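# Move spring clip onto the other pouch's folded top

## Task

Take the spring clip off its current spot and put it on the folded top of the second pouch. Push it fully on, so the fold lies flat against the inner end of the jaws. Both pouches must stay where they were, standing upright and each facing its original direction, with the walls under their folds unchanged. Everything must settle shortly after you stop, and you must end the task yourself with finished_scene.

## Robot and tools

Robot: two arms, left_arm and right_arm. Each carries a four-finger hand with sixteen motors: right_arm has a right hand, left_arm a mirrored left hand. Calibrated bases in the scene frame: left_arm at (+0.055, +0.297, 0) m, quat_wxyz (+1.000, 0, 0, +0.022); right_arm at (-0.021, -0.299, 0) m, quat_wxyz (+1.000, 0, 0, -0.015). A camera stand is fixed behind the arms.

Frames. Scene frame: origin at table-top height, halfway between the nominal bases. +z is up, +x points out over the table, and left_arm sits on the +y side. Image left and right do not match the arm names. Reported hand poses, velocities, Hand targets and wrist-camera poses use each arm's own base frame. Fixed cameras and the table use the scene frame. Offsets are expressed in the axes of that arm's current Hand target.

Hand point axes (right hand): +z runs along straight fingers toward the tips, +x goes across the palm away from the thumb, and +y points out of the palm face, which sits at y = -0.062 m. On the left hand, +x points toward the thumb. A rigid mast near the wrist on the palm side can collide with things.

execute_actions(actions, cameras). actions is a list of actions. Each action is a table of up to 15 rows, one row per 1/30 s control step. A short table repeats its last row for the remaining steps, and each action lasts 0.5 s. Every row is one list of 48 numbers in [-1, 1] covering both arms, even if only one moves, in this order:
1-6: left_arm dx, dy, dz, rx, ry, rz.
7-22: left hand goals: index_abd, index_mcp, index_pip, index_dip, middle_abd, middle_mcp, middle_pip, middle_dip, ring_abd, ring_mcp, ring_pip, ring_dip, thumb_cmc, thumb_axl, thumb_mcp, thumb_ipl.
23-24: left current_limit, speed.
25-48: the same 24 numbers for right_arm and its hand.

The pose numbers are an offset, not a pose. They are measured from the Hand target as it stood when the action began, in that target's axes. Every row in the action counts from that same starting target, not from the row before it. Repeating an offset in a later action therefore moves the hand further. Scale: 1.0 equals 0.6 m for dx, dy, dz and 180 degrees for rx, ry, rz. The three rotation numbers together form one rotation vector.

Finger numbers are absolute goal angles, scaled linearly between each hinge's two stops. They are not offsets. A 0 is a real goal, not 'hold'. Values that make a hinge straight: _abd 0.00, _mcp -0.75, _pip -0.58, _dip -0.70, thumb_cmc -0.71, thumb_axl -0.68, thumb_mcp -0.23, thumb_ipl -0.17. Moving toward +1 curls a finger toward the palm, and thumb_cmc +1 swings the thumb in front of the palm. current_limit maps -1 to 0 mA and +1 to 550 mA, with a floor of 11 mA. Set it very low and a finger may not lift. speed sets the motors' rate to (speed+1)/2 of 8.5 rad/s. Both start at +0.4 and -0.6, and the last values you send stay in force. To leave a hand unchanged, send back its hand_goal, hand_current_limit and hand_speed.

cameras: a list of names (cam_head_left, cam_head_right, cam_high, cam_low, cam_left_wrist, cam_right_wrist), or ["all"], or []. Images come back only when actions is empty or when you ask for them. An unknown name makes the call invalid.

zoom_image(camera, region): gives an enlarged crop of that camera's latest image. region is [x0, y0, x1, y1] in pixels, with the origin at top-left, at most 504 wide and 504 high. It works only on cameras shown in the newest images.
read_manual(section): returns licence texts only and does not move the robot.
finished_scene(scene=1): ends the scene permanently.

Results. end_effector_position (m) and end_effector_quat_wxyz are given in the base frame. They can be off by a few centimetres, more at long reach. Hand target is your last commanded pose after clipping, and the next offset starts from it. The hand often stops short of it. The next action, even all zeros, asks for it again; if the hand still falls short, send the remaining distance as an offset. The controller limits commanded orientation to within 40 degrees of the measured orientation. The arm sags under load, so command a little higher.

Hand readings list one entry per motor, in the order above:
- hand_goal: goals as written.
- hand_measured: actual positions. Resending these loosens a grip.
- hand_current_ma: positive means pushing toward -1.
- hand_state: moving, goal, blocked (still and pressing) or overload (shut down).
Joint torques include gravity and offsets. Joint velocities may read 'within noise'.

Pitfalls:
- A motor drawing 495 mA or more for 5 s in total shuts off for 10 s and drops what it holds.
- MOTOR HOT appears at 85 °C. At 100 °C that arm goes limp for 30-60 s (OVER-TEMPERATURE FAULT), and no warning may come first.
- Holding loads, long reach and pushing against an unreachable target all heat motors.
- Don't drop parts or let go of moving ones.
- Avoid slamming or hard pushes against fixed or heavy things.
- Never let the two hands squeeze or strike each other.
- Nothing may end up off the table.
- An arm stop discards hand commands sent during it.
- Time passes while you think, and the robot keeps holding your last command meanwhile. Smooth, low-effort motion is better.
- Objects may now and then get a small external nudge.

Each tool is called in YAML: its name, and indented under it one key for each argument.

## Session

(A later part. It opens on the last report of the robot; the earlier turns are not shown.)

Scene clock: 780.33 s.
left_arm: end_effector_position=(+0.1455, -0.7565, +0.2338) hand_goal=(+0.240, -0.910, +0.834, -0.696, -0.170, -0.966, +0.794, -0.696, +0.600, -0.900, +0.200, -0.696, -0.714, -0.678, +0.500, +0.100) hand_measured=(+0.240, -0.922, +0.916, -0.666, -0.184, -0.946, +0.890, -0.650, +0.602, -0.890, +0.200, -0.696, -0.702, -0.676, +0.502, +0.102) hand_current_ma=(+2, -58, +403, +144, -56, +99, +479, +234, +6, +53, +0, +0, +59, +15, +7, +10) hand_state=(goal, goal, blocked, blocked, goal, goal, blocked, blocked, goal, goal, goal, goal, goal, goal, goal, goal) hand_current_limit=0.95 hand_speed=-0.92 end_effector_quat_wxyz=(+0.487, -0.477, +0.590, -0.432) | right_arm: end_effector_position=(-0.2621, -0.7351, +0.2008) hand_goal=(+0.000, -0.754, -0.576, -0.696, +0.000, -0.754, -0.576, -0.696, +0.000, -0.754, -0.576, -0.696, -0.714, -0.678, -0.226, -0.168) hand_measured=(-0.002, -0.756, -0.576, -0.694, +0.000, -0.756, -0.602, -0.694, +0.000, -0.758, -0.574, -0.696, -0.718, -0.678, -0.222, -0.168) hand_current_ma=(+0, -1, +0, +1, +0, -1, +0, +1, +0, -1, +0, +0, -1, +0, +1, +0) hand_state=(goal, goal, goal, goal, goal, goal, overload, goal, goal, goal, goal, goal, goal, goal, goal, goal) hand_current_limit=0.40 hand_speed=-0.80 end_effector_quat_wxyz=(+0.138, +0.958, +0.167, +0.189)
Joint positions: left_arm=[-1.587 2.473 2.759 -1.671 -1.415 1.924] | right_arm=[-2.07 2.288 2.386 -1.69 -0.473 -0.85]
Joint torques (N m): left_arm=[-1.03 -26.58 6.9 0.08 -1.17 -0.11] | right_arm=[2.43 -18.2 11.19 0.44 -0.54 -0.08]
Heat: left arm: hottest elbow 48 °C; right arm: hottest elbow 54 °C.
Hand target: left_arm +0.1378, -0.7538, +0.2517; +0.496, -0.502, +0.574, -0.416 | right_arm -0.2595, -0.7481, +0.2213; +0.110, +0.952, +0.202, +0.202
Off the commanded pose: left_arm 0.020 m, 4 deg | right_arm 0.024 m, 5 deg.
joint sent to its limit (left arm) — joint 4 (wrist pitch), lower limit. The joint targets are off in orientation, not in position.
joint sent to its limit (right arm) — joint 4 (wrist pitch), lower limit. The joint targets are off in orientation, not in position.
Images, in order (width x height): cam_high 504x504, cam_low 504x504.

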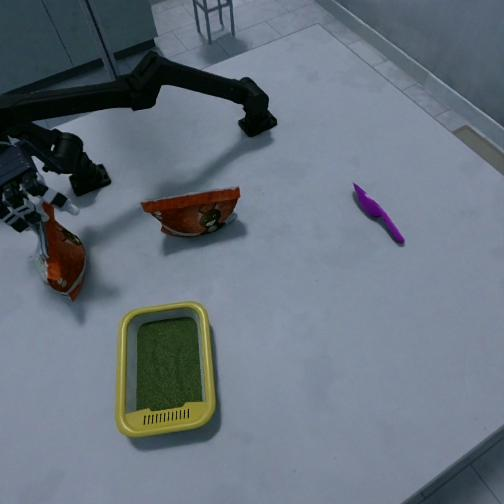

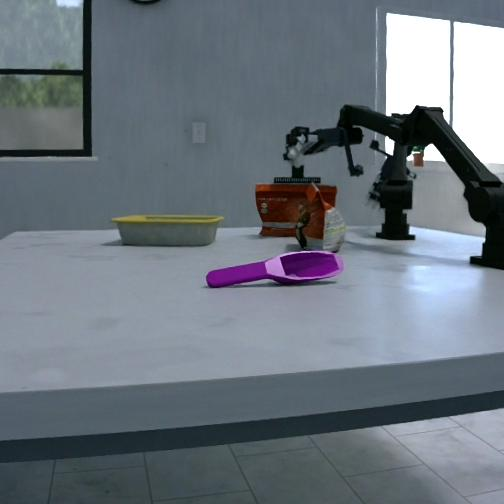

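execute_actions:
  actions:
    - [[0.0048,0.0098,0.0016,0,0,0,0.24,-0.91,0.835,-0.696,-0.17,-0.965,0.795,-0.696,0.6,-0.9,0.2,-0.696,-0.714,-0.678,0.5,0.1,0.95,-0.92,0,0,0,0,0,0,0,-0.754,-0.576,-0.696,0,-0.754,-0.576,-0.696,0,-0.754,-0.576,-0.696,-0.714,-0.678,-0.226,-0.168,0.4,-0.8]]
  cameras: ["cam_high","cam_low"]

zoom_image:
  camera: "cam_high"
  region: [28, 232, 64, 268]

zoom_image:
  camera: "cam_low"
  region: [250, 150, 350, 210]

Scene clock: 781.23 s.
left_arm: end_effector_position=(+0.1455, -0.7572, +0.2339) hand_goal=(+0.240, -0.910, +0.834, -0.696, -0.170, -0.966, +0.794, -0.696, +0.600, -0.900, +0.200, -0.696, -0.714, -0.678, +0.500, +0.100) hand_measured=(+0.240, -0.922, +0.916, -0.666, -0.184, -0.946, +0.890, -0.650, +0.602, -0.890, +0.200, -0.696, -0.702, -0.676, +0.502, +0.102) hand_current_ma=(+2, -58, +403, +144, -56, +100, +479, +234, +6, +53, +0, +0, +59, +15, +7, +10) hand_state=(goal, goal, blocked, blocked, goal, goal, blocked, blocked, goal, goal, goal, goal, goal, goal, goal, goal) hand_current_limit=0.95 hand_speed=-0.92 end_effector_quat_wxyz=(+0.486, -0.480, +0.588, -0.434) | right_arm: end_effector_position=(-0.2621, -0.7351, +0.2008) hand_goal=(+0.000, -0.754, -0.576, -0.696, +0.000, -0.754, -0.576, -0.696, +0.000, -0.754, -0.576, -0.696, -0.714, -0.678, -0.226, -0.168) hand_measured=(-0.002, -0.756, -0.576, -0.694, +0.000, -0.756, -0.602, -0.694, +0.000, -0.758, -0.574, -0.696, -0.718, -0.678, -0.222, -0.168) hand_current_ma=(+0, -1, +0, +1, +0, -1, +0, +1, +0, -1, +0, +0, -1, +0, +1, +0) hand_state=(goal, goal, goal, goal, goal, goal, overload, goal, goal, goal, goal, goal, goal, goal, goal, goal) hand_current_limit=0.40 hand_speed=-0.80 end_effector_quat_wxyz=(+0.138, +0.958, +0.167, +0.189)
Joint positions: left_arm=[-1.587 2.473 2.759 -1.671 -1.415 1.916] | right_arm=[-2.07 2.288 2.386 -1.69 -0.473 -0.85]
Joint torques (N m): left_arm=[-1.08 -25.82 7.02 0.05 -1.18 -0.14] | right_arm=[2.32 -18.78 11.06 0.43 -0.5 -0.07]
Heat: left arm: hottest elbow 48 °C; right arm: hottest elbow 54 °C.
Hand target: left_arm +0.1377, -0.7557, +0.2454; +0.496, -0.502, +0.574, -0.416 | right_arm -0.2595, -0.7481, +0.2213; +0.110, +0.952, +0.202, +0.202
Off the commanded pose: left_arm 0.014 m, 4 deg | right_arm 0.024 m, 5 deg.
joint sent to its limit (left arm) — joint 4 (wrist pitch), lower limit. The joint targets are off in orientation, not in position.
joint sent to its limit (right arm) — joint 4 (wrist pitch), lower limit. The joint targets are off in orientation, not in position.
Images, in order (width x height): cam_high 504x504, cam_low 504x504.

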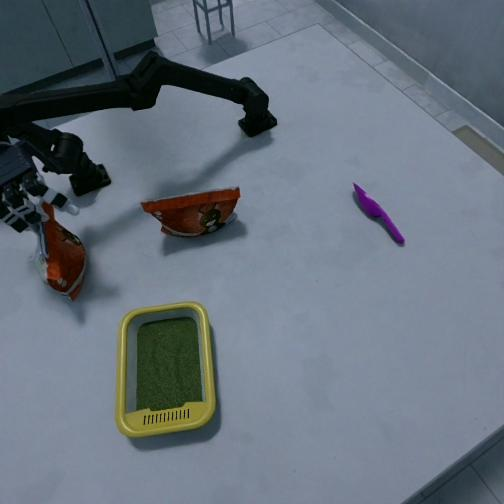

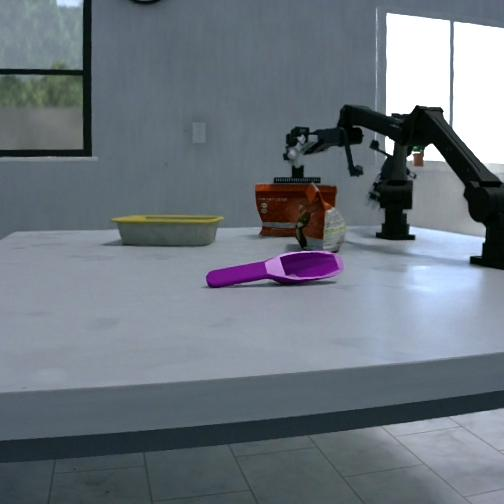

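Scaled by 14.000 from the camera's 504x504 image, which has a finer 720x720 frame.

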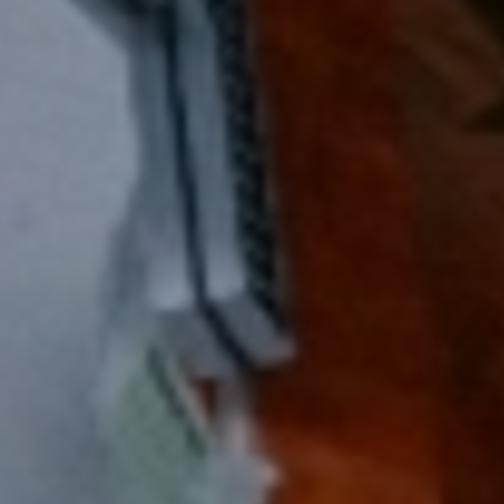

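Scaled by 5.040 from the camera's 504x504 image, which has a finer 720x720 frame.

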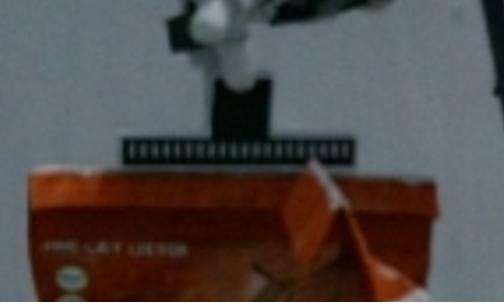

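execute_actions:
  actions:
    - [[0.002,0.013,0.0022,0,0,0,0.24,-0.91,0.835,-0.696,-0.17,-0.965,0.795,-0.696,0.6,-0.9,0.2,-0.696,-0.714,-0.678,0.5,0.1,0.95,-0.92,0,0,0,0,0,0,0,-0.754,-0.576,-0.696,0,-0.754,-0.576,-0.696,0,-0.754,-0.576,-0.696,-0.714,-0.678,-0.226,-0.168,0.4,-0.8]]
  cameras: ["cam_high","cam_low"]

zoom_image:
  camera: "cam_high"
  region: [28, 232, 64, 268]

zoom_image:
  camera: "cam_low"
  region: [250, 150, 350, 210]

Scene clock: 782.23 s.
left_arm: end_effector_position=(+0.1458, -0.7571, +0.2314) hand_goal=(+0.240, -0.910, +0.834, -0.696, -0.170, -0.966, +0.794, -0.696, +0.600, -0.900, +0.200, -0.696, -0.714, -0.678, +0.500, +0.100) hand_measured=(+0.240, -0.922, +0.916, -0.666, -0.184, -0.946, +0.890, -0.650, +0.602, -0.890, +0.200, -0.696, -0.702, -0.676, +0.502, +0.102) hand_current_ma=(+2, -67, +403, +144, -56, +100, +479, +234, +6, +53, +0, +0, +59, +15, +7, +10) hand_state=(goal, goal, blocked, blocked, goal, goal, blocked, blocked, goal, goal, goal, goal, goal, goal, goal, goal) hand_current_limit=0.95 hand_speed=-0.92 end_effector_quat_wxyz=(+0.485, -0.482, +0.585, -0.435) | right_arm: end_effector_position=(-0.2621, -0.7351, +0.2008) hand_goal=(+0.000, -0.754, -0.576, -0.696, +0.000, -0.754, -0.576, -0.696, +0.000, -0.754, -0.576, -0.696, -0.714, -0.678, -0.226, -0.168) hand_measured=(-0.002, -0.756, -0.576, -0.694, +0.000, -0.756, -0.602, -0.694, +0.000, -0.758, -0.574, -0.696, -0.718, -0.678, -0.222, -0.168) hand_current_ma=(+0, -1, +0, +1, +0, -1, +0, +1, +0, -1, +0, +0, -1, +0, +1, +0) hand_state=(goal, goal, goal, goal, goal, goal, overload, goal, goal, goal, goal, goal, goal, goal, goal, goal) hand_current_limit=0.40 hand_speed=-0.80 end_effector_quat_wxyz=(+0.138, +0.958, +0.167, +0.189)
Joint positions: left_arm=[-1.587 2.469 2.743 -1.671 -1.418 1.896] | right_arm=[-2.07 2.288 2.386 -1.69 -0.473 -0.85]
Joint torques (N m): left_arm=[-0.91 -25.52 6.67 0.02 -1.03 -0.14] | right_arm=[1.96 -18.78 11.29 0.5 -0.52 -0.09]
Heat: left arm: hottest elbow 48 °C; right arm: hottest elbow 54 °C.
Hand target: left_arm +0.1378, -0.7557, +0.2372; +0.496, -0.502, +0.574, -0.416 | right_arm -0.2595, -0.7481, +0.2213; +0.110, +0.952, +0.202, +0.202
Off the commanded pose: left_arm 0.010 m, 4 deg | right_arm 0.024 m, 5 deg.
joint sent to its limit (left arm) — joint 4 (wrist pitch), lower limit. The joint targets are off in orientation, not in position.
joint sent to its limit (right arm) — joint 4 (wrist pitch), lower limit. The joint targets are off in orientation, not in position.
Images, in order (width x height): cam_high 504x504, cam_low 504x504.

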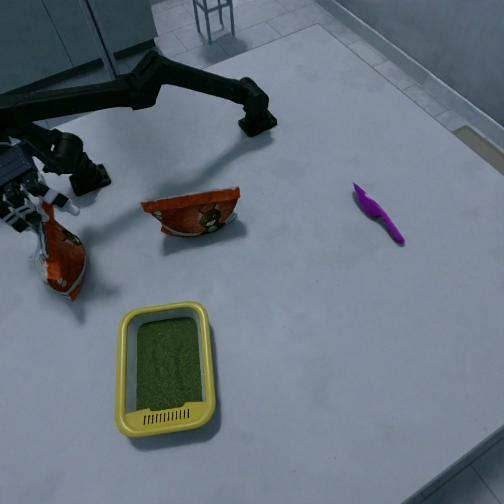

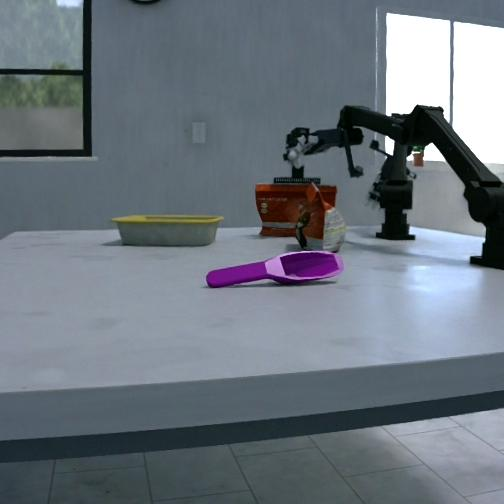

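Scaled by 14.000 from the camera's 504x504 image, which has a finer 720x720 frame.

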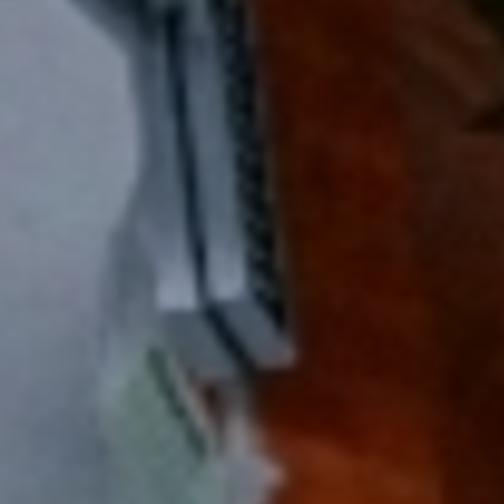

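Scaled by 5.040 from the camera's 504x504 image, which has a finer 720x720 frame.

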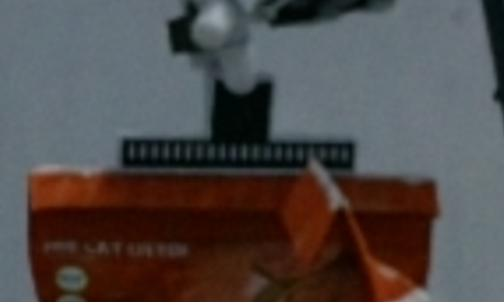

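execute_actions:
  actions:
    - [[0.0025,0.0162,0.0027,0,0,0,0.24,-0.91,0.825,-0.696,-0.17,-0.965,0.795,-0.696,0.6,-0.9,0.2,-0.696,-0.714,-0.678,0.5,0.1,0.95,-0.92,0,0,0,0,0,0,0,-0.754,-0.576,-0.696,0,-0.754,-0.576,-0.696,0,-0.754,-0.576,-0.696,-0.714,-0.678,-0.226,-0.168,0.4,-0.8]]
  cameras: ["cam_high","cam_low"]

zoom_image:
  camera: "cam_high"
  region: [28, 232, 64, 268]

zoom_image:
  camera: "cam_low"
  region: [250, 150, 350, 210]

Scene clock: 783.20 s.
left_arm: end_effector_position=(+0.1459, -0.7564, +0.2301) hand_goal=(+0.240, -0.910, +0.824, -0.696, -0.170, -0.966, +0.794, -0.696, +0.600, -0.900, +0.200, -0.696, -0.714, -0.678, +0.500, +0.100) hand_measured=(+0.240, -0.924, +0.916, -0.666, -0.184, -0.946, +0.890, -0.650, +0.602, -0.890, +0.200, -0.696, -0.702, -0.676, +0.502, +0.102) hand_current_ma=(+2, -70, +453, +144, -56, +100, +479, +234, +6, +53, +0, +0, +59, +15, +7, +10) hand_state=(goal, goal, blocked, blocked, goal, goal, blocked, blocked, goal, goal, goal, goal, goal, goal, goal, goal) hand_current_limit=0.95 hand_speed=-0.92 end_effector_quat_wxyz=(+0.483, -0.486, +0.582, -0.438) | right_arm: end_effector_position=(-0.2621, -0.7351, +0.2008) hand_goal=(+0.000, -0.754, -0.576, -0.696, +0.000, -0.754, -0.576, -0.696, +0.000, -0.754, -0.576, -0.696, -0.714, -0.678, -0.226, -0.168) hand_measured=(-0.002, -0.756, -0.576, -0.694, +0.000, -0.756, -0.602, -0.694, +0.000, -0.758, -0.574, -0.696, -0.718, -0.678, -0.222, -0.168) hand_current_ma=(+0, -1, +0, +1, +0, -1, +0, +1, +0, -1, +0, +0, -1, +0, +1, +0) hand_state=(goal, goal, goal, goal, goal, goal, overload, goal, goal, goal, goal, goal, goal, goal, goal, goal) hand_current_limit=0.40 hand_speed=-0.80 end_effector_quat_wxyz=(+0.138, +0.958, +0.167, +0.189)
Joint positions: left_arm=[-1.587 2.459 2.721 -1.671 -1.419 1.872] | right_arm=[-2.07 2.288 2.386 -1.69 -0.473 -0.85]
Joint torques (N m): left_arm=[-0.91 -24.76 6.45 0.05 -0.95 -0.16] | right_arm=[1.85 -19.02 11.25 0.58 -0.53 -0.09]
Heat: left arm: hottest elbow 48 °C; right arm: hottest elbow 54 °C.
Hand target: left_arm +0.1377, -0.7557, +0.2272; +0.496, -0.502, +0.574, -0.416 | right_arm -0.2595, -0.7481, +0.2213; +0.110, +0.952, +0.202, +0.202
Off the commanded pose: left_arm 0.009 m, 4 deg | right_arm 0.024 m, 5 deg.
joint sent to its limit (left arm) — joint 4 (wrist pitch), lower limit. The joint targets are off in orientation, not in position.
joint sent to its limit (right arm) — joint 4 (wrist pitch), lower limit. The joint targets are off in orientation, not in position.
Images, in order (width x height): cam_high 504x504, cam_low 504x504.

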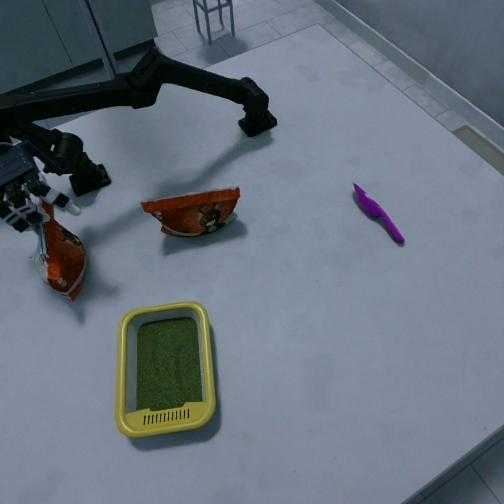

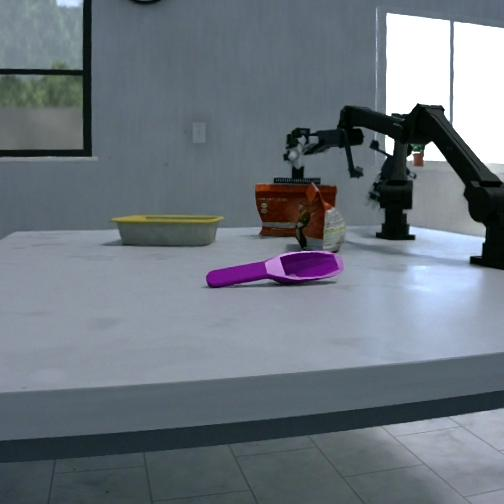

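Scaled by 14.000 from the camera's 504x504 image, which has a finer 720x720 frame.

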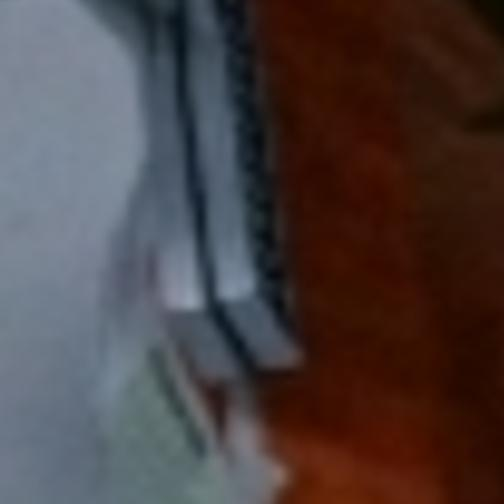

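Scaled by 5.040 from the camera's 504x504 image, which has a finer 720x720 frame.

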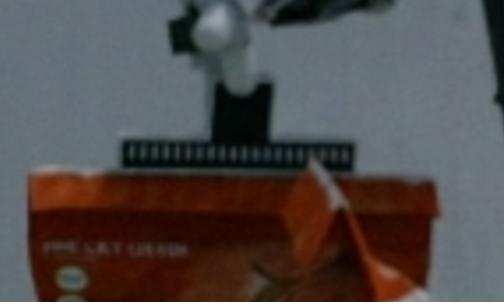

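execute_actions:
  actions:
    - [[0.002,0.0162,0.0027,0,0,0.004,0.24,-0.91,0.825,-0.696,-0.17,-0.965,0.795,-0.696,0.6,-0.9,0.2,-0.696,-0.714,-0.678,0.5,0.1,0.95,-0.92,0,0,0,0,0,0,0,-0.754,-0.576,-0.696,0,-0.754,-0.576,-0.696,0,-0.754,-0.576,-0.696,-0.714,-0.678,-0.226,-0.168,0.4,-0.8]]
  cameras: ["cam_high","cam_low"]

zoom_image:
  camera: "cam_high"
  region: [28, 232, 64, 268]

zoom_image:
  camera: "cam_low"
  region: [250, 150, 350, 210]

Scene clock: 784.63 s.
left_arm: end_effector_position=(+0.1463, -0.7553, +0.2281) hand_goal=(+0.240, -0.910, +0.824, -0.696, -0.170, -0.966, +0.794, -0.696, +0.600, -0.900, +0.200, -0.696, -0.714, -0.678, +0.500, +0.100) hand_measured=(+0.240, -0.924, +0.916, -0.666, -0.184, -0.946, +0.890, -0.650, +0.602, -0.890, +0.200, -0.696, -0.702, -0.676, +0.502, +0.102) hand_current_ma=(+2, -77, +453, +144, -56, +100, +479, +234, +6, +53, +0, +0, +59, +15, +7, +10) hand_state=(goal, goal, blocked, blocked, goal, goal, blocked, blocked, goal, goal, goal, goal, goal, goal, goal, goal) hand_current_limit=0.95 hand_speed=-0.92 end_effector_quat_wxyz=(+0.486, -0.485, +0.581, -0.437) | right_arm: end_effector_position=(-0.2621, -0.7351, +0.2008) hand_goal=(+0.000, -0.754, -0.576, -0.696, +0.000, -0.754, -0.576, -0.696, +0.000, -0.754, -0.576, -0.696, -0.714, -0.678, -0.226, -0.168) hand_measured=(-0.002, -0.756, -0.576, -0.694, +0.000, -0.756, -0.602, -0.694, +0.000, -0.758, -0.574, -0.696, -0.718, -0.678, -0.222, -0.168) hand_current_ma=(+0, -1, +0, +1, +0, -1, +0, +1, +0, -1, +0, +0, -1, +0, +1, +0) hand_state=(goal, goal, goal, goal, goal, goal, overload, goal, goal, goal, goal, goal, goal, goal, goal, goal) hand_current_limit=0.40 hand_speed=-0.80 end_effector_quat_wxyz=(+0.138, +0.958, +0.167, +0.189)
Joint positions: left_arm=[-1.587 2.456 2.708 -1.671 -1.423 1.867] | right_arm=[-2.07 2.288 2.386 -1.69 -0.473 -0.85]
Joint torques (N m): left_arm=[-0.97 -24.12 6.23 0.01 -0.76 -0.17] | right_arm=[1.61 -18.96 11.33 0.58 -0.52 -0.1]
Heat: left arm: hottest elbow 48 °C; right arm: hottest elbow 54 °C.
Hand target: left_arm +0.1378, -0.7554, +0.2173; +0.499, -0.498, +0.577, -0.413 | right_arm -0.2595, -0.7481, +0.2213; +0.110, +0.952, +0.202, +0.202
Off the commanded pose: left_arm 0.014 m, 4 deg | right_arm 0.024 m, 5 deg.
joint sent to its limit (left arm) — joint 4 (wrist pitch), lower limit. The joint targets are off in orientation, not in position.
joint sent to its limit (right arm) — joint 4 (wrist pitch), lower limit. The joint targets are off in orientation, not in position.
Images, in order (width x height): cam_high 504x504, cam_low 504x504.

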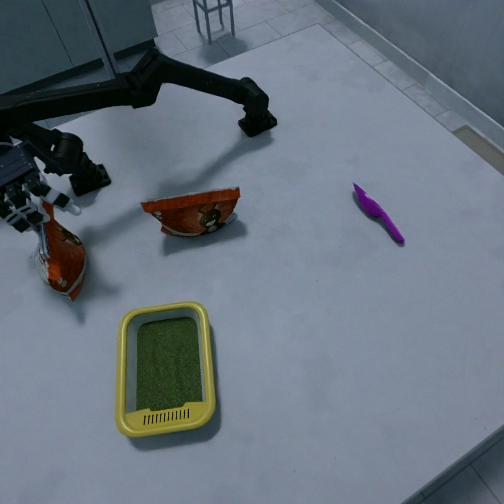

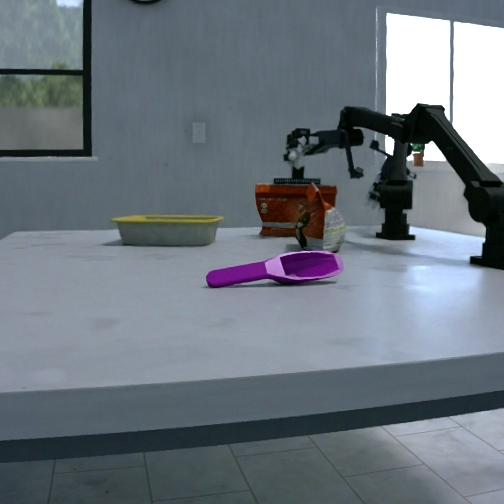

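Scaled by 14.000 from the camera's 504x504 image, which has a finer 720x720 frame.

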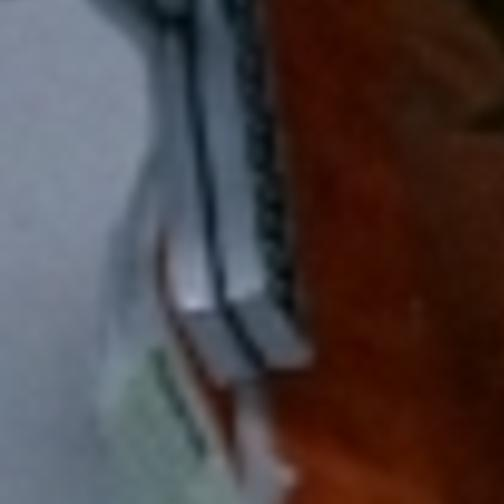

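Scaled by 5.040 from the camera's 504x504 image, which has a finer 720x720 frame.

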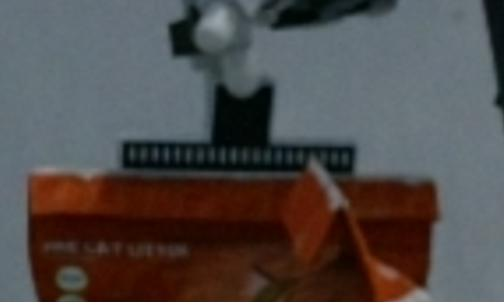

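execute_actions:
  actions:
    - [[-0.004,-0.0244,-0.0041,0,0,0,0.24,-0.91,0.825,-0.696,-0.17,-0.965,0.795,-0.696,0.6,-0.9,0.2,-0.696,-0.714,-0.678,0.5,0.1,0.95,-0.92,0,0,0,0,0,0,0,-0.754,-0.576,-0.696,0,-0.754,-0.576,-0.696,0,-0.754,-0.576,-0.696,-0.714,-0.678,-0.226,-0.168,0.4,-0.8]]
    - [[-0.004,-0.0325,-0.0054,0,0,0,0.22,-0.91,0.825,-0.696,-0.155,-0.965,0.795,-0.696,0.6,-0.9,0.2,-0.696,-0.714,-0.678,0.5,0.1,0.95,-0.92,0,0,0,0,0,0,0,-0.754,-0.576,-0.696,0,-0.754,-0.576,-0.696,0,-0.754,-0.576,-0.696,-0.714,-0.678,-0.226,-0.168,0.4,-0.8]]
  cameras: ["cam_high","cam_left_wrist"]

zoom_image:
  camera: "cam_high"
  region: [14, 215, 64, 265]

zoom_image:
  camera: "cam_left_wrist"
  region: [0, 0, 300, 200]

Scene clock: 787.07 s.
left_arm: end_effector_position=(+0.1458, -0.7520, +0.2309) hand_goal=(+0.220, -0.910, +0.824, -0.696, -0.156, -0.966, +0.794, -0.696, +0.600, -0.900, +0.200, -0.696, -0.714, -0.678, +0.500, +0.100) hand_measured=(+0.228, -0.924, +0.916, -0.666, -0.184, -0.946, +0.890, -0.650, +0.602, -0.890, +0.200, -0.696, -0.702, -0.676, +0.502, +0.102) hand_current_ma=(+38, -77, +453, +144, -116, +100, +479, +234, +6, +53, +0, +0, +59, +15, +7, +10) hand_state=(goal, goal, blocked, blocked, blocked, goal, blocked, blocked, goal, goal, goal, goal, goal, goal, goal, goal) hand_current_limit=0.95 hand_speed=-0.92 end_effector_quat_wxyz=(+0.492, -0.474, +0.592, -0.428) | right_arm: end_effector_position=(-0.2621, -0.7351, +0.2008) hand_goal=(+0.000, -0.754, -0.576, -0.696, +0.000, -0.754, -0.576, -0.696, +0.000, -0.754, -0.576, -0.696, -0.714, -0.678, -0.226, -0.168) hand_measured=(-0.002, -0.756, -0.576, -0.694, +0.000, -0.756, -0.602, -0.694, +0.000, -0.758, -0.574, -0.696, -0.718, -0.678, -0.222, -0.168) hand_current_ma=(+0, -1, +0, +1, +0, -1, +0, +1, +0, -1, +0, +0, -1, +0, +1, +0) hand_state=(goal, goal, goal, goal, goal, goal, overload, goal, goal, goal, goal, goal, goal, goal, goal, goal) hand_current_limit=0.40 hand_speed=-0.80 end_effector_quat_wxyz=(+0.138, +0.958, +0.167, +0.189)
Joint positions: left_arm=[-1.587 2.455 2.717 -1.672 -1.417 1.913] | right_arm=[-2.07 2.288 2.386 -1.69 -0.473 -0.85]
Joint torques (N m): left_arm=[-0.91 -24.06 12.14 0.06 -1.05 0.21] | right_arm=[1.96 -18.61 11.29 0.31 -0.53 -0.08]
Heat: left arm: hottest elbow 48 °C; right arm: hottest elbow 54 °C.
Hand target: left_arm +0.1377, -0.7563, +0.2523; +0.499, -0.498, +0.577, -0.413 | right_arm -0.2595, -0.7481, +0.2213; +0.110, +0.952, +0.202, +0.202
Off the commanded pose: left_arm 0.023 m, 4 deg | right_arm 0.024 m, 5 deg.
joint sent to its limit (left arm) — joint 4 (wrist pitch), lower limit. The joint targets are off in orientation, not in position.
joint sent to its limit (right arm) — joint 4 (wrist pitch), lower limit. The joint targets are off in orientation, not in position.
Images, in order (width x height): cam_high 504x504, cam_left_wrist 504x504.

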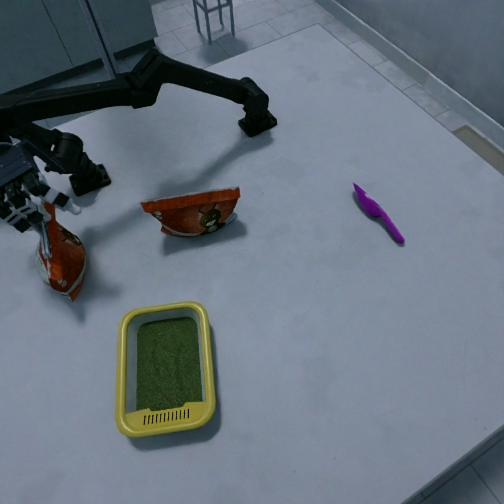

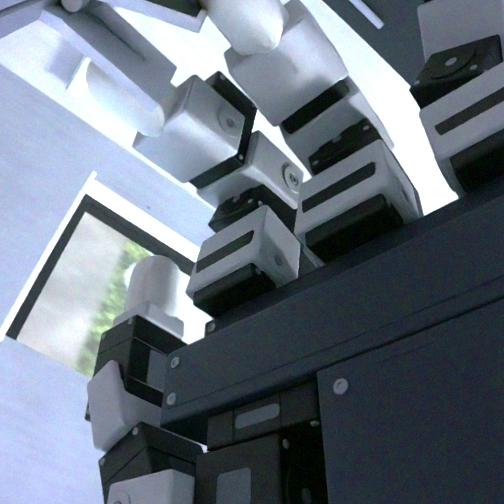

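Scaled by 10.080 from the camera's 504x504 image, which has a finer 720x720 frame.

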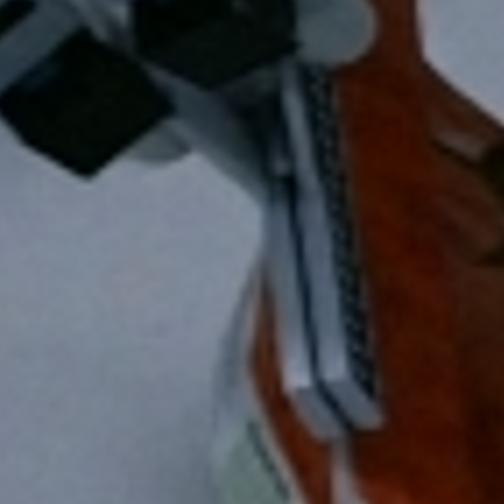

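Scaled by 1.680 from the camera's 504x504 image, which has a finer 720x720 frame.

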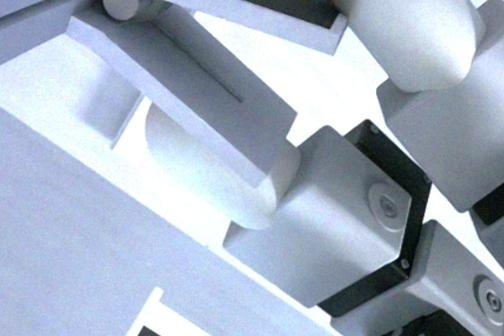

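execute_actions:
  actions:
    - [[0,0,0,0,0,0,0.2,-0.91,0.82,-0.696,-0.135,-0.965,0.794,-0.696,0.6,-0.9,0.2,-0.696,-0.714,-0.678,0.5,0.1,0.95,-0.92,0,0,0,0,0,0,0,-0.754,-0.576,-0.696,0,-0.754,-0.576,-0.696,0,-0.754,-0.576,-0.696,-0.714,-0.678,-0.226,-0.168,0.4,-0.8]]
    - [[0,0,0,0,0,0,0.18,-0.91,0.82,-0.696,-0.115,-0.965,0.794,-0.696,0.6,-0.9,0.2,-0.696,-0.714,-0.678,0.5,0.1,0.95,-0.92,0,0,0,0,0,0,0,-0.754,-0.576,-0.696,0,-0.754,-0.576,-0.696,0,-0.754,-0.576,-0.696,-0.714,-0.678,-0.226,-0.168,0.4,-0.8]]
  cameras: ["cam_high","cam_left_wrist"]

zoom_image:
  camera: "cam_high"
  region: [14, 215, 64, 265]

zoom_image:
  camera: "cam_left_wrist"
  region: [0, 0, 300, 200]

Scene clock: 788.60 s.
left_arm: end_effector_position=(+0.1458, -0.7519, +0.2309) hand_goal=(+0.180, -0.910, +0.820, -0.696, -0.116, -0.966, +0.794, -0.696, +0.600, -0.900, +0.200, -0.696, -0.714, -0.678, +0.500, +0.100) hand_measured=(+0.192, -0.924, +0.916, -0.666, -0.148, -0.946, +0.890, -0.650, +0.602, -0.890, +0.200, -0.696, -0.702, -0.676, +0.502, +0.102) hand_current_ma=(+51, -77, +473, +144, -140, +100, +479, +234, +6, +53, +0, +0, +59, +15, +7, +10) hand_state=(goal, goal, blocked, blocked, blocked, goal, blocked, blocked, goal, goal, goal, goal, goal, goal, goal, goal) hand_current_limit=0.95 hand_speed=-0.92 end_effector_quat_wxyz=(+0.492, -0.474, +0.592, -0.427) | right_arm: end_effector_position=(-0.2621, -0.7351, +0.2008) hand_goal=(+0.000, -0.754, -0.576, -0.696, +0.000, -0.754, -0.576, -0.696, +0.000, -0.754, -0.576, -0.696, -0.714, -0.678, -0.226, -0.168) hand_measured=(-0.002, -0.756, -0.576, -0.694, +0.000, -0.756, -0.602, -0.694, +0.000, -0.758, -0.574, -0.696, -0.718, -0.678, -0.222, -0.168) hand_current_ma=(+0, -1, +0, +1, +0, -1, +0, +1, +0, -1, +0, +0, -1, +0, +1, +0) hand_state=(goal, goal, goal, goal, goal, goal, overload, goal, goal, goal, goal, goal, goal, goal, goal, goal) hand_current_limit=0.40 hand_speed=-0.80 end_effector_quat_wxyz=(+0.138, +0.958, +0.167, +0.189)
Joint positions: left_arm=[-1.587 2.455 2.717 -1.672 -1.417 1.914] | right_arm=[-2.07 2.288 2.386 -1.69 -0.473 -0.85]
Joint torques (N m): left_arm=[-0.97 -24.12 12.11 0.05 -1.06 0.17] | right_arm=[1.67 -18.61 11.22 0.43 -0.53 -0.03]
Heat: left arm: hottest elbow 48 °C; right arm: hottest elbow 54 °C.
Hand target: left_arm +0.1377, -0.7563, +0.2523; +0.499, -0.498, +0.577, -0.413 | right_arm -0.2595, -0.7481, +0.2213; +0.110, +0.952, +0.202, +0.202
Off the commanded pose: left_arm 0.023 m, 4 deg | right_arm 0.024 m, 5 deg.
joint sent to its limit (left arm) — joint 4 (wrist pitch), lower limit. The joint targets are off in orientation, not in position.
joint sent to its limit (right arm) — joint 4 (wrist pitch), lower limit. The joint targets are off in orientation, not in position.
Images, in order (width x height): cam_high 504x504, cam_left_wrist 504x504.

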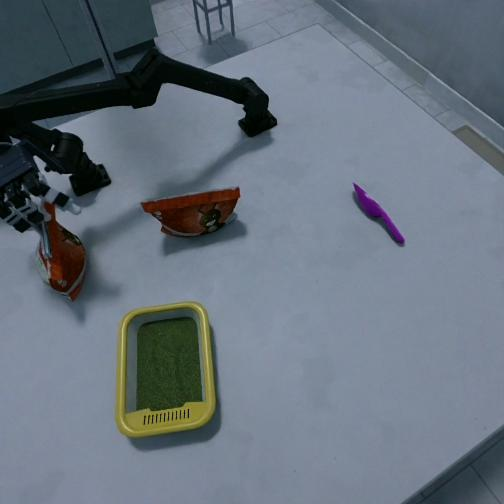

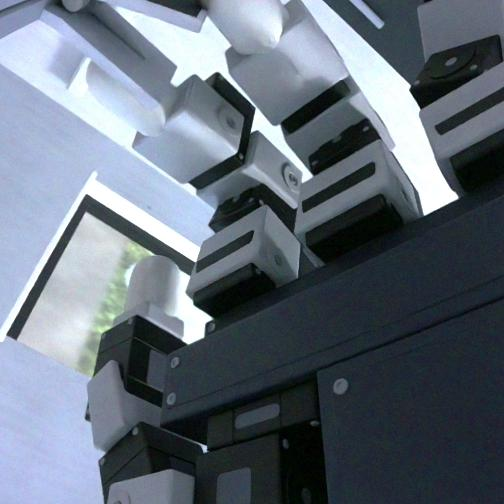

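Scaled by 10.080 from the camera's 504x504 image, which has a finer 720x720 frame.

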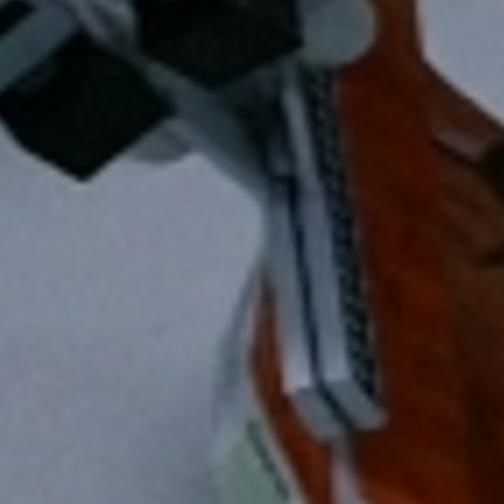

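Scaled by 1.680 from the camera's 504x504 image, which has a finer 720x720 frame.

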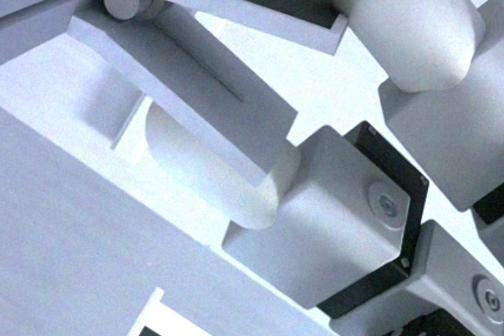

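execute_actions:
  actions:
    - [[0,0,0,0,0,0,0.16,-0.91,0.82,-0.696,-0.1,-0.965,0.794,-0.696,0.6,-0.9,0.2,-0.696,-0.714,-0.678,0.5,0.1,0.95,-0.92,0,0,0,0,0,0,0,-0.754,-0.576,-0.696,0,-0.754,-0.576,-0.696,0,-0.754,-0.576,-0.696,-0.714,-0.678,-0.226,-0.168,0.4,-0.8]]
    - [[0,0,0,0,0,0,0.14,-0.91,0.82,-0.696,-0.085,-0.965,0.794,-0.696,0.6,-0.9,0.2,-0.696,-0.714,-0.678,0.5,0.1,0.95,-0.92,0,0,0,0,0,0,0,-0.754,-0.576,-0.696,0,-0.754,-0.576,-0.696,0,-0.754,-0.576,-0.696,-0.714,-0.678,-0.226,-0.168,0.4,-0.8]]
    - [[0,0,0,0,0,0,0.12,-0.91,0.82,-0.696,-0.07,-0.965,0.794,-0.696,0.6,-0.9,0.2,-0.696,-0.714,-0.678,0.5,0.1,0.95,-0.92,0,0,0,0,0,0,0,-0.754,-0.576,-0.696,0,-0.754,-0.576,-0.696,0,-0.754,-0.576,-0.696,-0.714,-0.678,-0.226,-0.168,0.4,-0.8]]
  cameras: ["cam_high","cam_left_wrist"]

zoom_image:
  camera: "cam_high"
  region: [14, 215, 64, 265]

zoom_image:
  camera: "cam_left_wrist"
  region: [0, 0, 300, 200]

Scene clock: 790.60 s.
left_arm: end_effector_position=(+0.1458, -0.7517, +0.2309) hand_goal=(+0.120, -0.910, +0.820, -0.696, -0.070, -0.966, +0.794, -0.696, +0.600, -0.900, +0.200, -0.696, -0.714, -0.678, +0.500, +0.100) hand_measured=(+0.116, -0.912, +0.888, -0.672, -0.088, -0.946, +0.872, -0.654, +0.602, -0.890, +0.200, -0.696, -0.702, -0.676, +0.502, +0.102) hand_current_ma=(-20, -8, +333, +123, -78, +100, +388, +204, +6, +53, +0, +0, +59, +15, +7, +10) hand_state=(goal, goal, blocked, blocked, goal, goal, blocked, blocked, goal, goal, goal, goal, goal, goal, goal, goal) hand_current_limit=0.95 hand_speed=-0.92 end_effector_quat_wxyz=(+0.492, -0.473, +0.593, -0.427) | right_arm: end_effector_position=(-0.2621, -0.7351, +0.2008) hand_goal=(+0.000, -0.754, -0.576, -0.696, +0.000, -0.754, -0.576, -0.696, +0.000, -0.754, -0.576, -0.696, -0.714, -0.678, -0.226, -0.168) hand_measured=(-0.002, -0.756, -0.576, -0.694, +0.000, -0.756, -0.602, -0.694, +0.000, -0.758, -0.574, -0.696, -0.718, -0.678, -0.222, -0.168) hand_current_ma=(+0, -1, +0, +1, +0, -1, +0, +1, +0, -1, +0, +0, -1, +0, +1, +0) hand_state=(goal, goal, goal, goal, goal, goal, overload, goal, goal, goal, goal, goal, goal, goal, goal, goal) hand_current_limit=0.40 hand_speed=-0.80 end_effector_quat_wxyz=(+0.138, +0.958, +0.167, +0.189)
Joint positions: left_arm=[-1.587 2.455 2.717 -1.672 -1.417 1.917] | right_arm=[-2.07 2.288 2.386 -1.69 -0.473 -0.85]
Joint torques (N m): left_arm=[-1.03 -24.06 12.12 0.03 -1.06 0.16] | right_arm=[1.85 -18.49 11.3 0.2 -0.52 -0.09]
Heat: left arm: hottest elbow 48 °C; right arm: hottest elbow 54 °C.
Hand target: left_arm +0.1378, -0.7563, +0.2523; +0.499, -0.498, +0.577, -0.413 | right_arm -0.2595, -0.7481, +0.2213; +0.110, +0.952, +0.202, +0.202
Off the commanded pose: left_arm 0.023 m, 4 deg | right_arm 0.024 m, 5 deg.
joint sent to its limit (left arm) — joint 4 (wrist pitch), lower limit. The joint targets are off in orientation, not in position.
joint sent to its limit (right arm) — joint 4 (wrist pitch), lower limit. The joint targets are off in orientation, not in position.
Images, in order (width x height): cam_high 504x504, cam_left_wrist 504x504.

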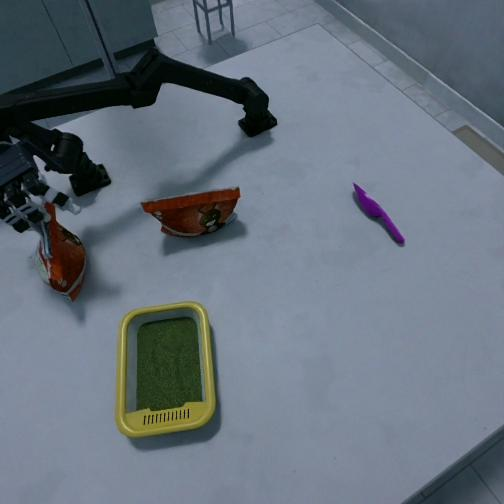

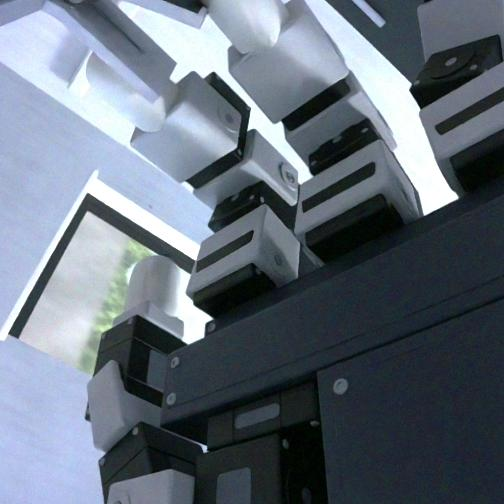

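Scaled by 10.080 from the camera's 504x504 image, which has a finer 720x720 frame.

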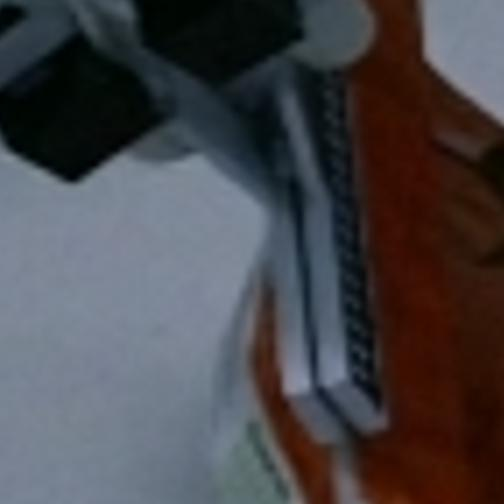

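Scaled by 1.680 from the camera's 504x504 image, which has a finer 720x720 frame.

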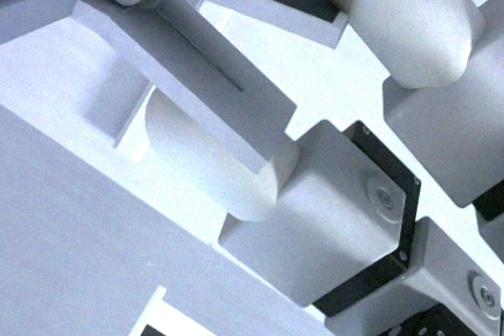

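execute_actions:
  actions:
    - [[0,0,0,0,0,0,0.12,-0.91,0.79,-0.696,-0.07,-0.965,0.775,-0.696,0.6,-0.9,0.2,-0.696,-0.714,-0.678,0.5,0.1,0.95,-0.92,0,0,0,0,0,0,0,-0.754,-0.576,-0.696,0,-0.754,-0.576,-0.696,0,-0.754,-0.576,-0.696,-0.714,-0.678,-0.226,-0.168,0.4,-0.8]]
    - [[0,0,0,0,0,0,0.12,-0.91,0.77,-0.696,-0.07,-0.965,0.755,-0.696,0.6,-0.9,0.2,-0.696,-0.714,-0.678,0.5,0.1,0.95,-0.92,0,0,0,0,0,0,0,-0.754,-0.576,-0.696,0,-0.754,-0.576,-0.696,0,-0.754,-0.576,-0.696,-0.714,-0.678,-0.226,-0.168,0.4,-0.8]]
  cameras: ["cam_high","cam_left_wrist"]

zoom_image:
  camera: "cam_high"
  region: [14, 215, 64, 265]

zoom_image:
  camera: "cam_left_wrist"
  region: [0, 0, 300, 200]

Scene clock: 792.13 s.
left_arm: end_effector_position=(+0.1458, -0.7517, +0.2309) hand_goal=(+0.120, -0.910, +0.770, -0.696, -0.070, -0.966, +0.754, -0.696, +0.600, -0.900, +0.200, -0.696, -0.714, -0.678, +0.500, +0.100) hand_measured=(+0.086, -0.904, +0.836, -0.672, -0.056, -0.952, +0.802, -0.668, +0.602, -0.890, +0.200, -0.696, -0.702, -0.676, +0.502, +0.102) hand_current_ma=(-143, +28, +325, +123, +61, +73, +236, +140, +6, +53, +0, +0, +59, +15, +7, +10) hand_state=(blocked, goal, blocked, blocked, goal, goal, blocked, blocked, goal, goal, goal, goal, goal, goal, goal, goal) hand_current_limit=0.95 hand_speed=-0.92 end_effector_quat_wxyz=(+0.492, -0.473, +0.593, -0.427) | right_arm: end_effector_position=(-0.2621, -0.7351, +0.2008) hand_goal=(+0.000, -0.754, -0.576, -0.696, +0.000, -0.754, -0.576, -0.696, +0.000, -0.754, -0.576, -0.696, -0.714, -0.678, -0.226, -0.168) hand_measured=(-0.002, -0.756, -0.576, -0.694, +0.000, -0.756, -0.602, -0.694, +0.000, -0.758, -0.574, -0.696, -0.718, -0.678, -0.222, -0.168) hand_current_ma=(+0, -1, +0, +1, +0, -1, +0, +1, +0, -1, +0, +0, -1, +0, +1, +0) hand_state=(goal, goal, goal, goal, goal, goal, overload, goal, goal, goal, goal, goal, goal, goal, goal, goal) hand_current_limit=0.40 hand_speed=-0.80 end_effector_quat_wxyz=(+0.138, +0.958, +0.167, +0.189)
Joint positions: left_arm=[-1.587 2.455 2.717 -1.672 -1.417 1.917] | right_arm=[-2.07 2.288 2.386 -1.69 -0.473 -0.85]
Joint torques (N m): left_arm=[-1.03 -24.18 12.11 0.05 -1.06 0.15] | right_arm=[2.26 -18.67 11.17 0.35 -0.53 -0.08]
Heat: left arm: hottest elbow 48 °C; right arm: hottest elbow 54 °C.
Hand target: left_arm +0.1378, -0.7563, +0.2523; +0.499, -0.498, +0.577, -0.413 | right_arm -0.2595, -0.7481, +0.2213; +0.110, +0.952, +0.202, +0.202
Off the commanded pose: left_arm 0.023 m, 4 deg | right_arm 0.024 m, 5 deg.
joint sent to its limit (left arm) — joint 4 (wrist pitch), lower limit. The joint targets are off in orientation, not in position.
joint sent to its limit (right arm) — joint 4 (wrist pitch), lower limit. The joint targets are off in orientation, not in position.
Images, in order (width x height): cam_high 504x504, cam_left_wrist 504x504.

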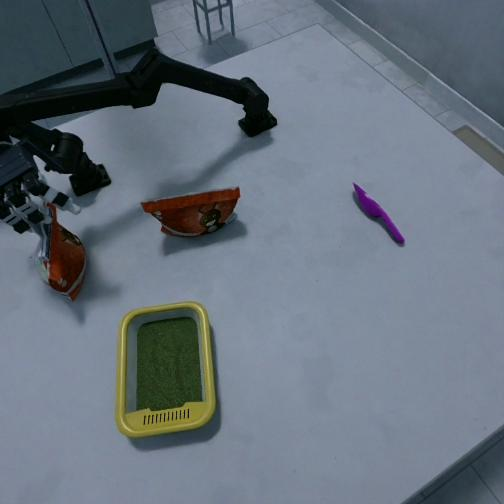

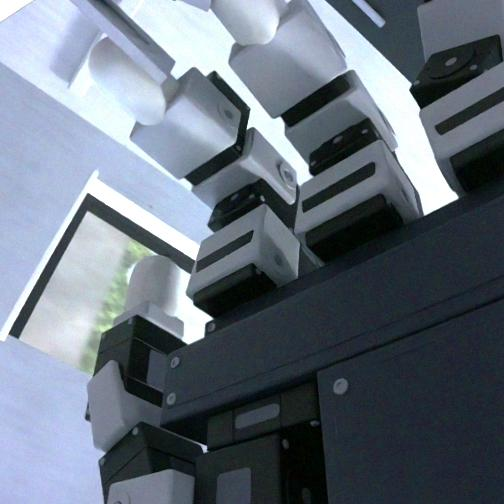

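Scaled by 10.080 from the camera's 504x504 image, which has a finer 720x720 frame.

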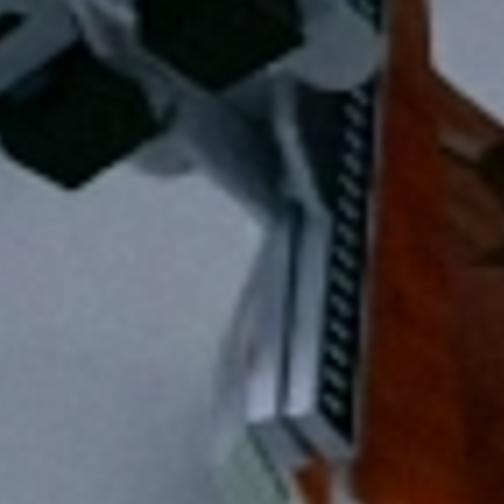

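Scaled by 1.680 from the camera's 504x504 image, which has a finer 720x720 frame.

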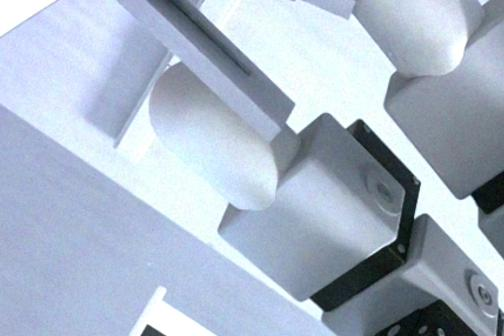

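execute_actions:
  actions:
    - [[0,0,0,0,0,0,0.14,-0.91,0.745,-0.696,-0.08,-0.965,0.765,-0.696,0.6,-0.9,0.2,-0.696,-0.714,-0.678,0.5,0.1,0.95,-0.92,0,0,0,0,0,0,0,-0.754,-0.576,-0.696,0,-0.754,-0.576,-0.696,0,-0.754,-0.576,-0.696,-0.714,-0.678,-0.226,-0.168,0.4,-0.8]]
  cameras: ["cam_high","cam_left_wrist","cam_low"]

zoom_image:
  camera: "cam_high"
  region: [14, 215, 64, 265]

zoom_image:
  camera: "cam_low"
  region: [250, 150, 350, 210]

Scene clock: 794.40 s.
left_arm: end_effector_position=(+0.1458, -0.7517, +0.2307) hand_goal=(+0.140, -0.910, +0.744, -0.696, -0.080, -0.966, +0.764, -0.696, +0.600, -0.900, +0.200, -0.696, -0.714, -0.678, +0.500, +0.100) hand_measured=(+0.086, -0.900, +0.822, -0.672, -0.046, -0.960, +0.754, -0.700, +0.602, -0.890, +0.200, -0.696, -0.702, -0.676, +0.502, +0.102) hand_current_ma=(-231, +47, +383, +123, +149, +33, -52, -18, +6, +53, +0, +0, +59, +15, +7, +10) hand_state=(blocked, goal, blocked, blocked, blocked, goal, goal, goal, goal, goal, goal, goal, goal, goal, goal, goal) hand_current_limit=0.95 hand_speed=-0.92 end_effector_quat_wxyz=(+0.492, -0.473, +0.593, -0.427) | right_arm: end_effector_position=(-0.2621, -0.7351, +0.2008) hand_goal=(+0.000, -0.754, -0.576, -0.696, +0.000, -0.754, -0.576, -0.696, +0.000, -0.754, -0.576, -0.696, -0.714, -0.678, -0.226, -0.168) hand_measured=(-0.002, -0.756, -0.576, -0.694, +0.000, -0.756, -0.602, -0.694, +0.000, -0.758, -0.574, -0.696, -0.718, -0.678, -0.222, -0.168) hand_current_ma=(+0, -1, +0, +1, +0, -1, +0, +1, +0, -1, +0, +0, -1, +0, +1, +0) hand_state=(goal, goal, goal, goal, goal, goal, overload, goal, goal, goal, goal, goal, goal, goal, goal, goal) hand_current_limit=0.40 hand_speed=-0.80 end_effector_quat_wxyz=(+0.138, +0.958, +0.167, +0.189)
Joint positions: left_arm=[-1.587 2.455 2.717 -1.672 -1.416 1.917] | right_arm=[-2.07 2.288 2.386 -1.69 -0.473 -0.85]
Joint torques (N m): left_arm=[-1.03 -24.23 12.15 0.06 -1.08 0.15] | right_arm=[2.26 -18.67 11.15 0.36 -0.52 -0.1]
Heat: left arm: hottest elbow 48 °C; right arm: hottest elbow 54 °C.
Hand target: left_arm +0.1378, -0.7563, +0.2523; +0.499, -0.498, +0.577, -0.413 | right_arm -0.2595, -0.7481, +0.2213; +0.110, +0.952, +0.202, +0.202
Off the commanded pose: left_arm 0.023 m, 4 deg | right_arm 0.024 m, 5 deg.
joint sent to its limit (left arm) — joint 4 (wrist pitch), lower limit. The joint targets are off in orientation, not in position.
joint sent to its limit (right arm) — joint 4 (wrist pitch), lower limit. The joint targets are off in orientation, not in position.
Images, in order (width x height): cam_high 504x504, cam_low 504x504, cam_left_wrist 504x504.

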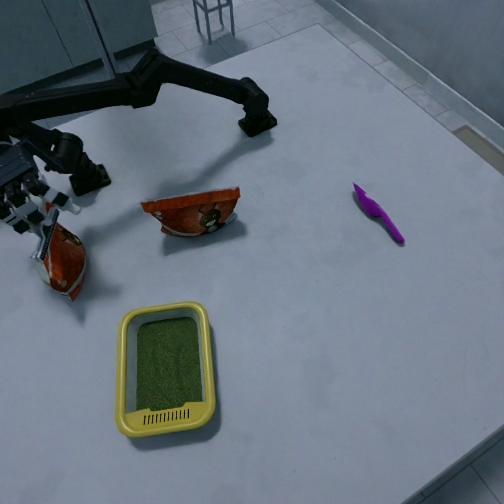

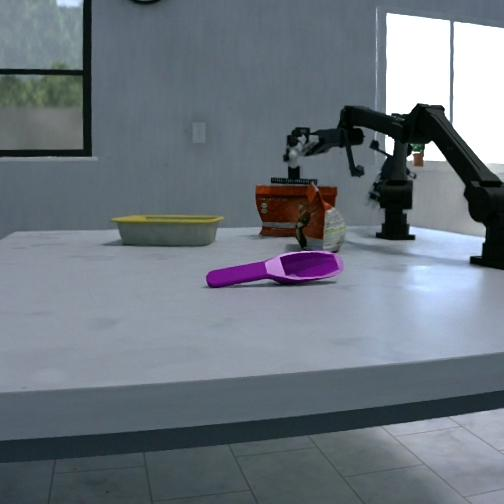

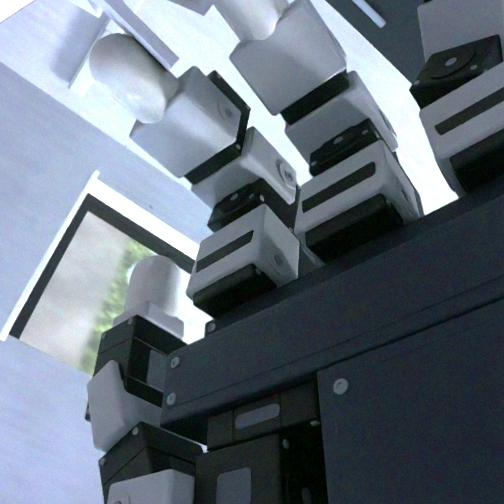

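Scaled by 10.080 from the camera's 504x504 image, which has a finer 720x720 frame.

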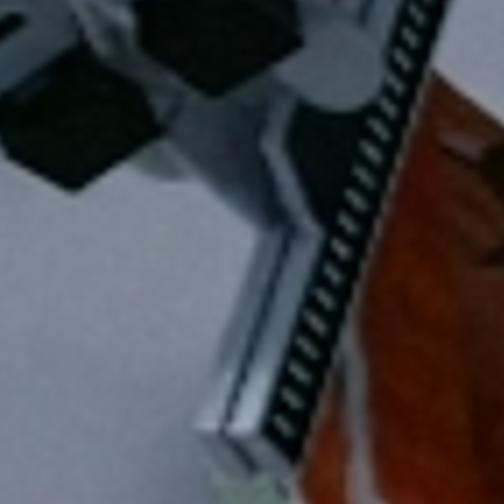

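Scaled by 5.040 from the camera's 504x504 image, which has a finer 720x720 frame.

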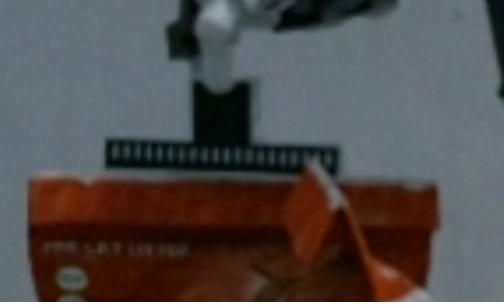

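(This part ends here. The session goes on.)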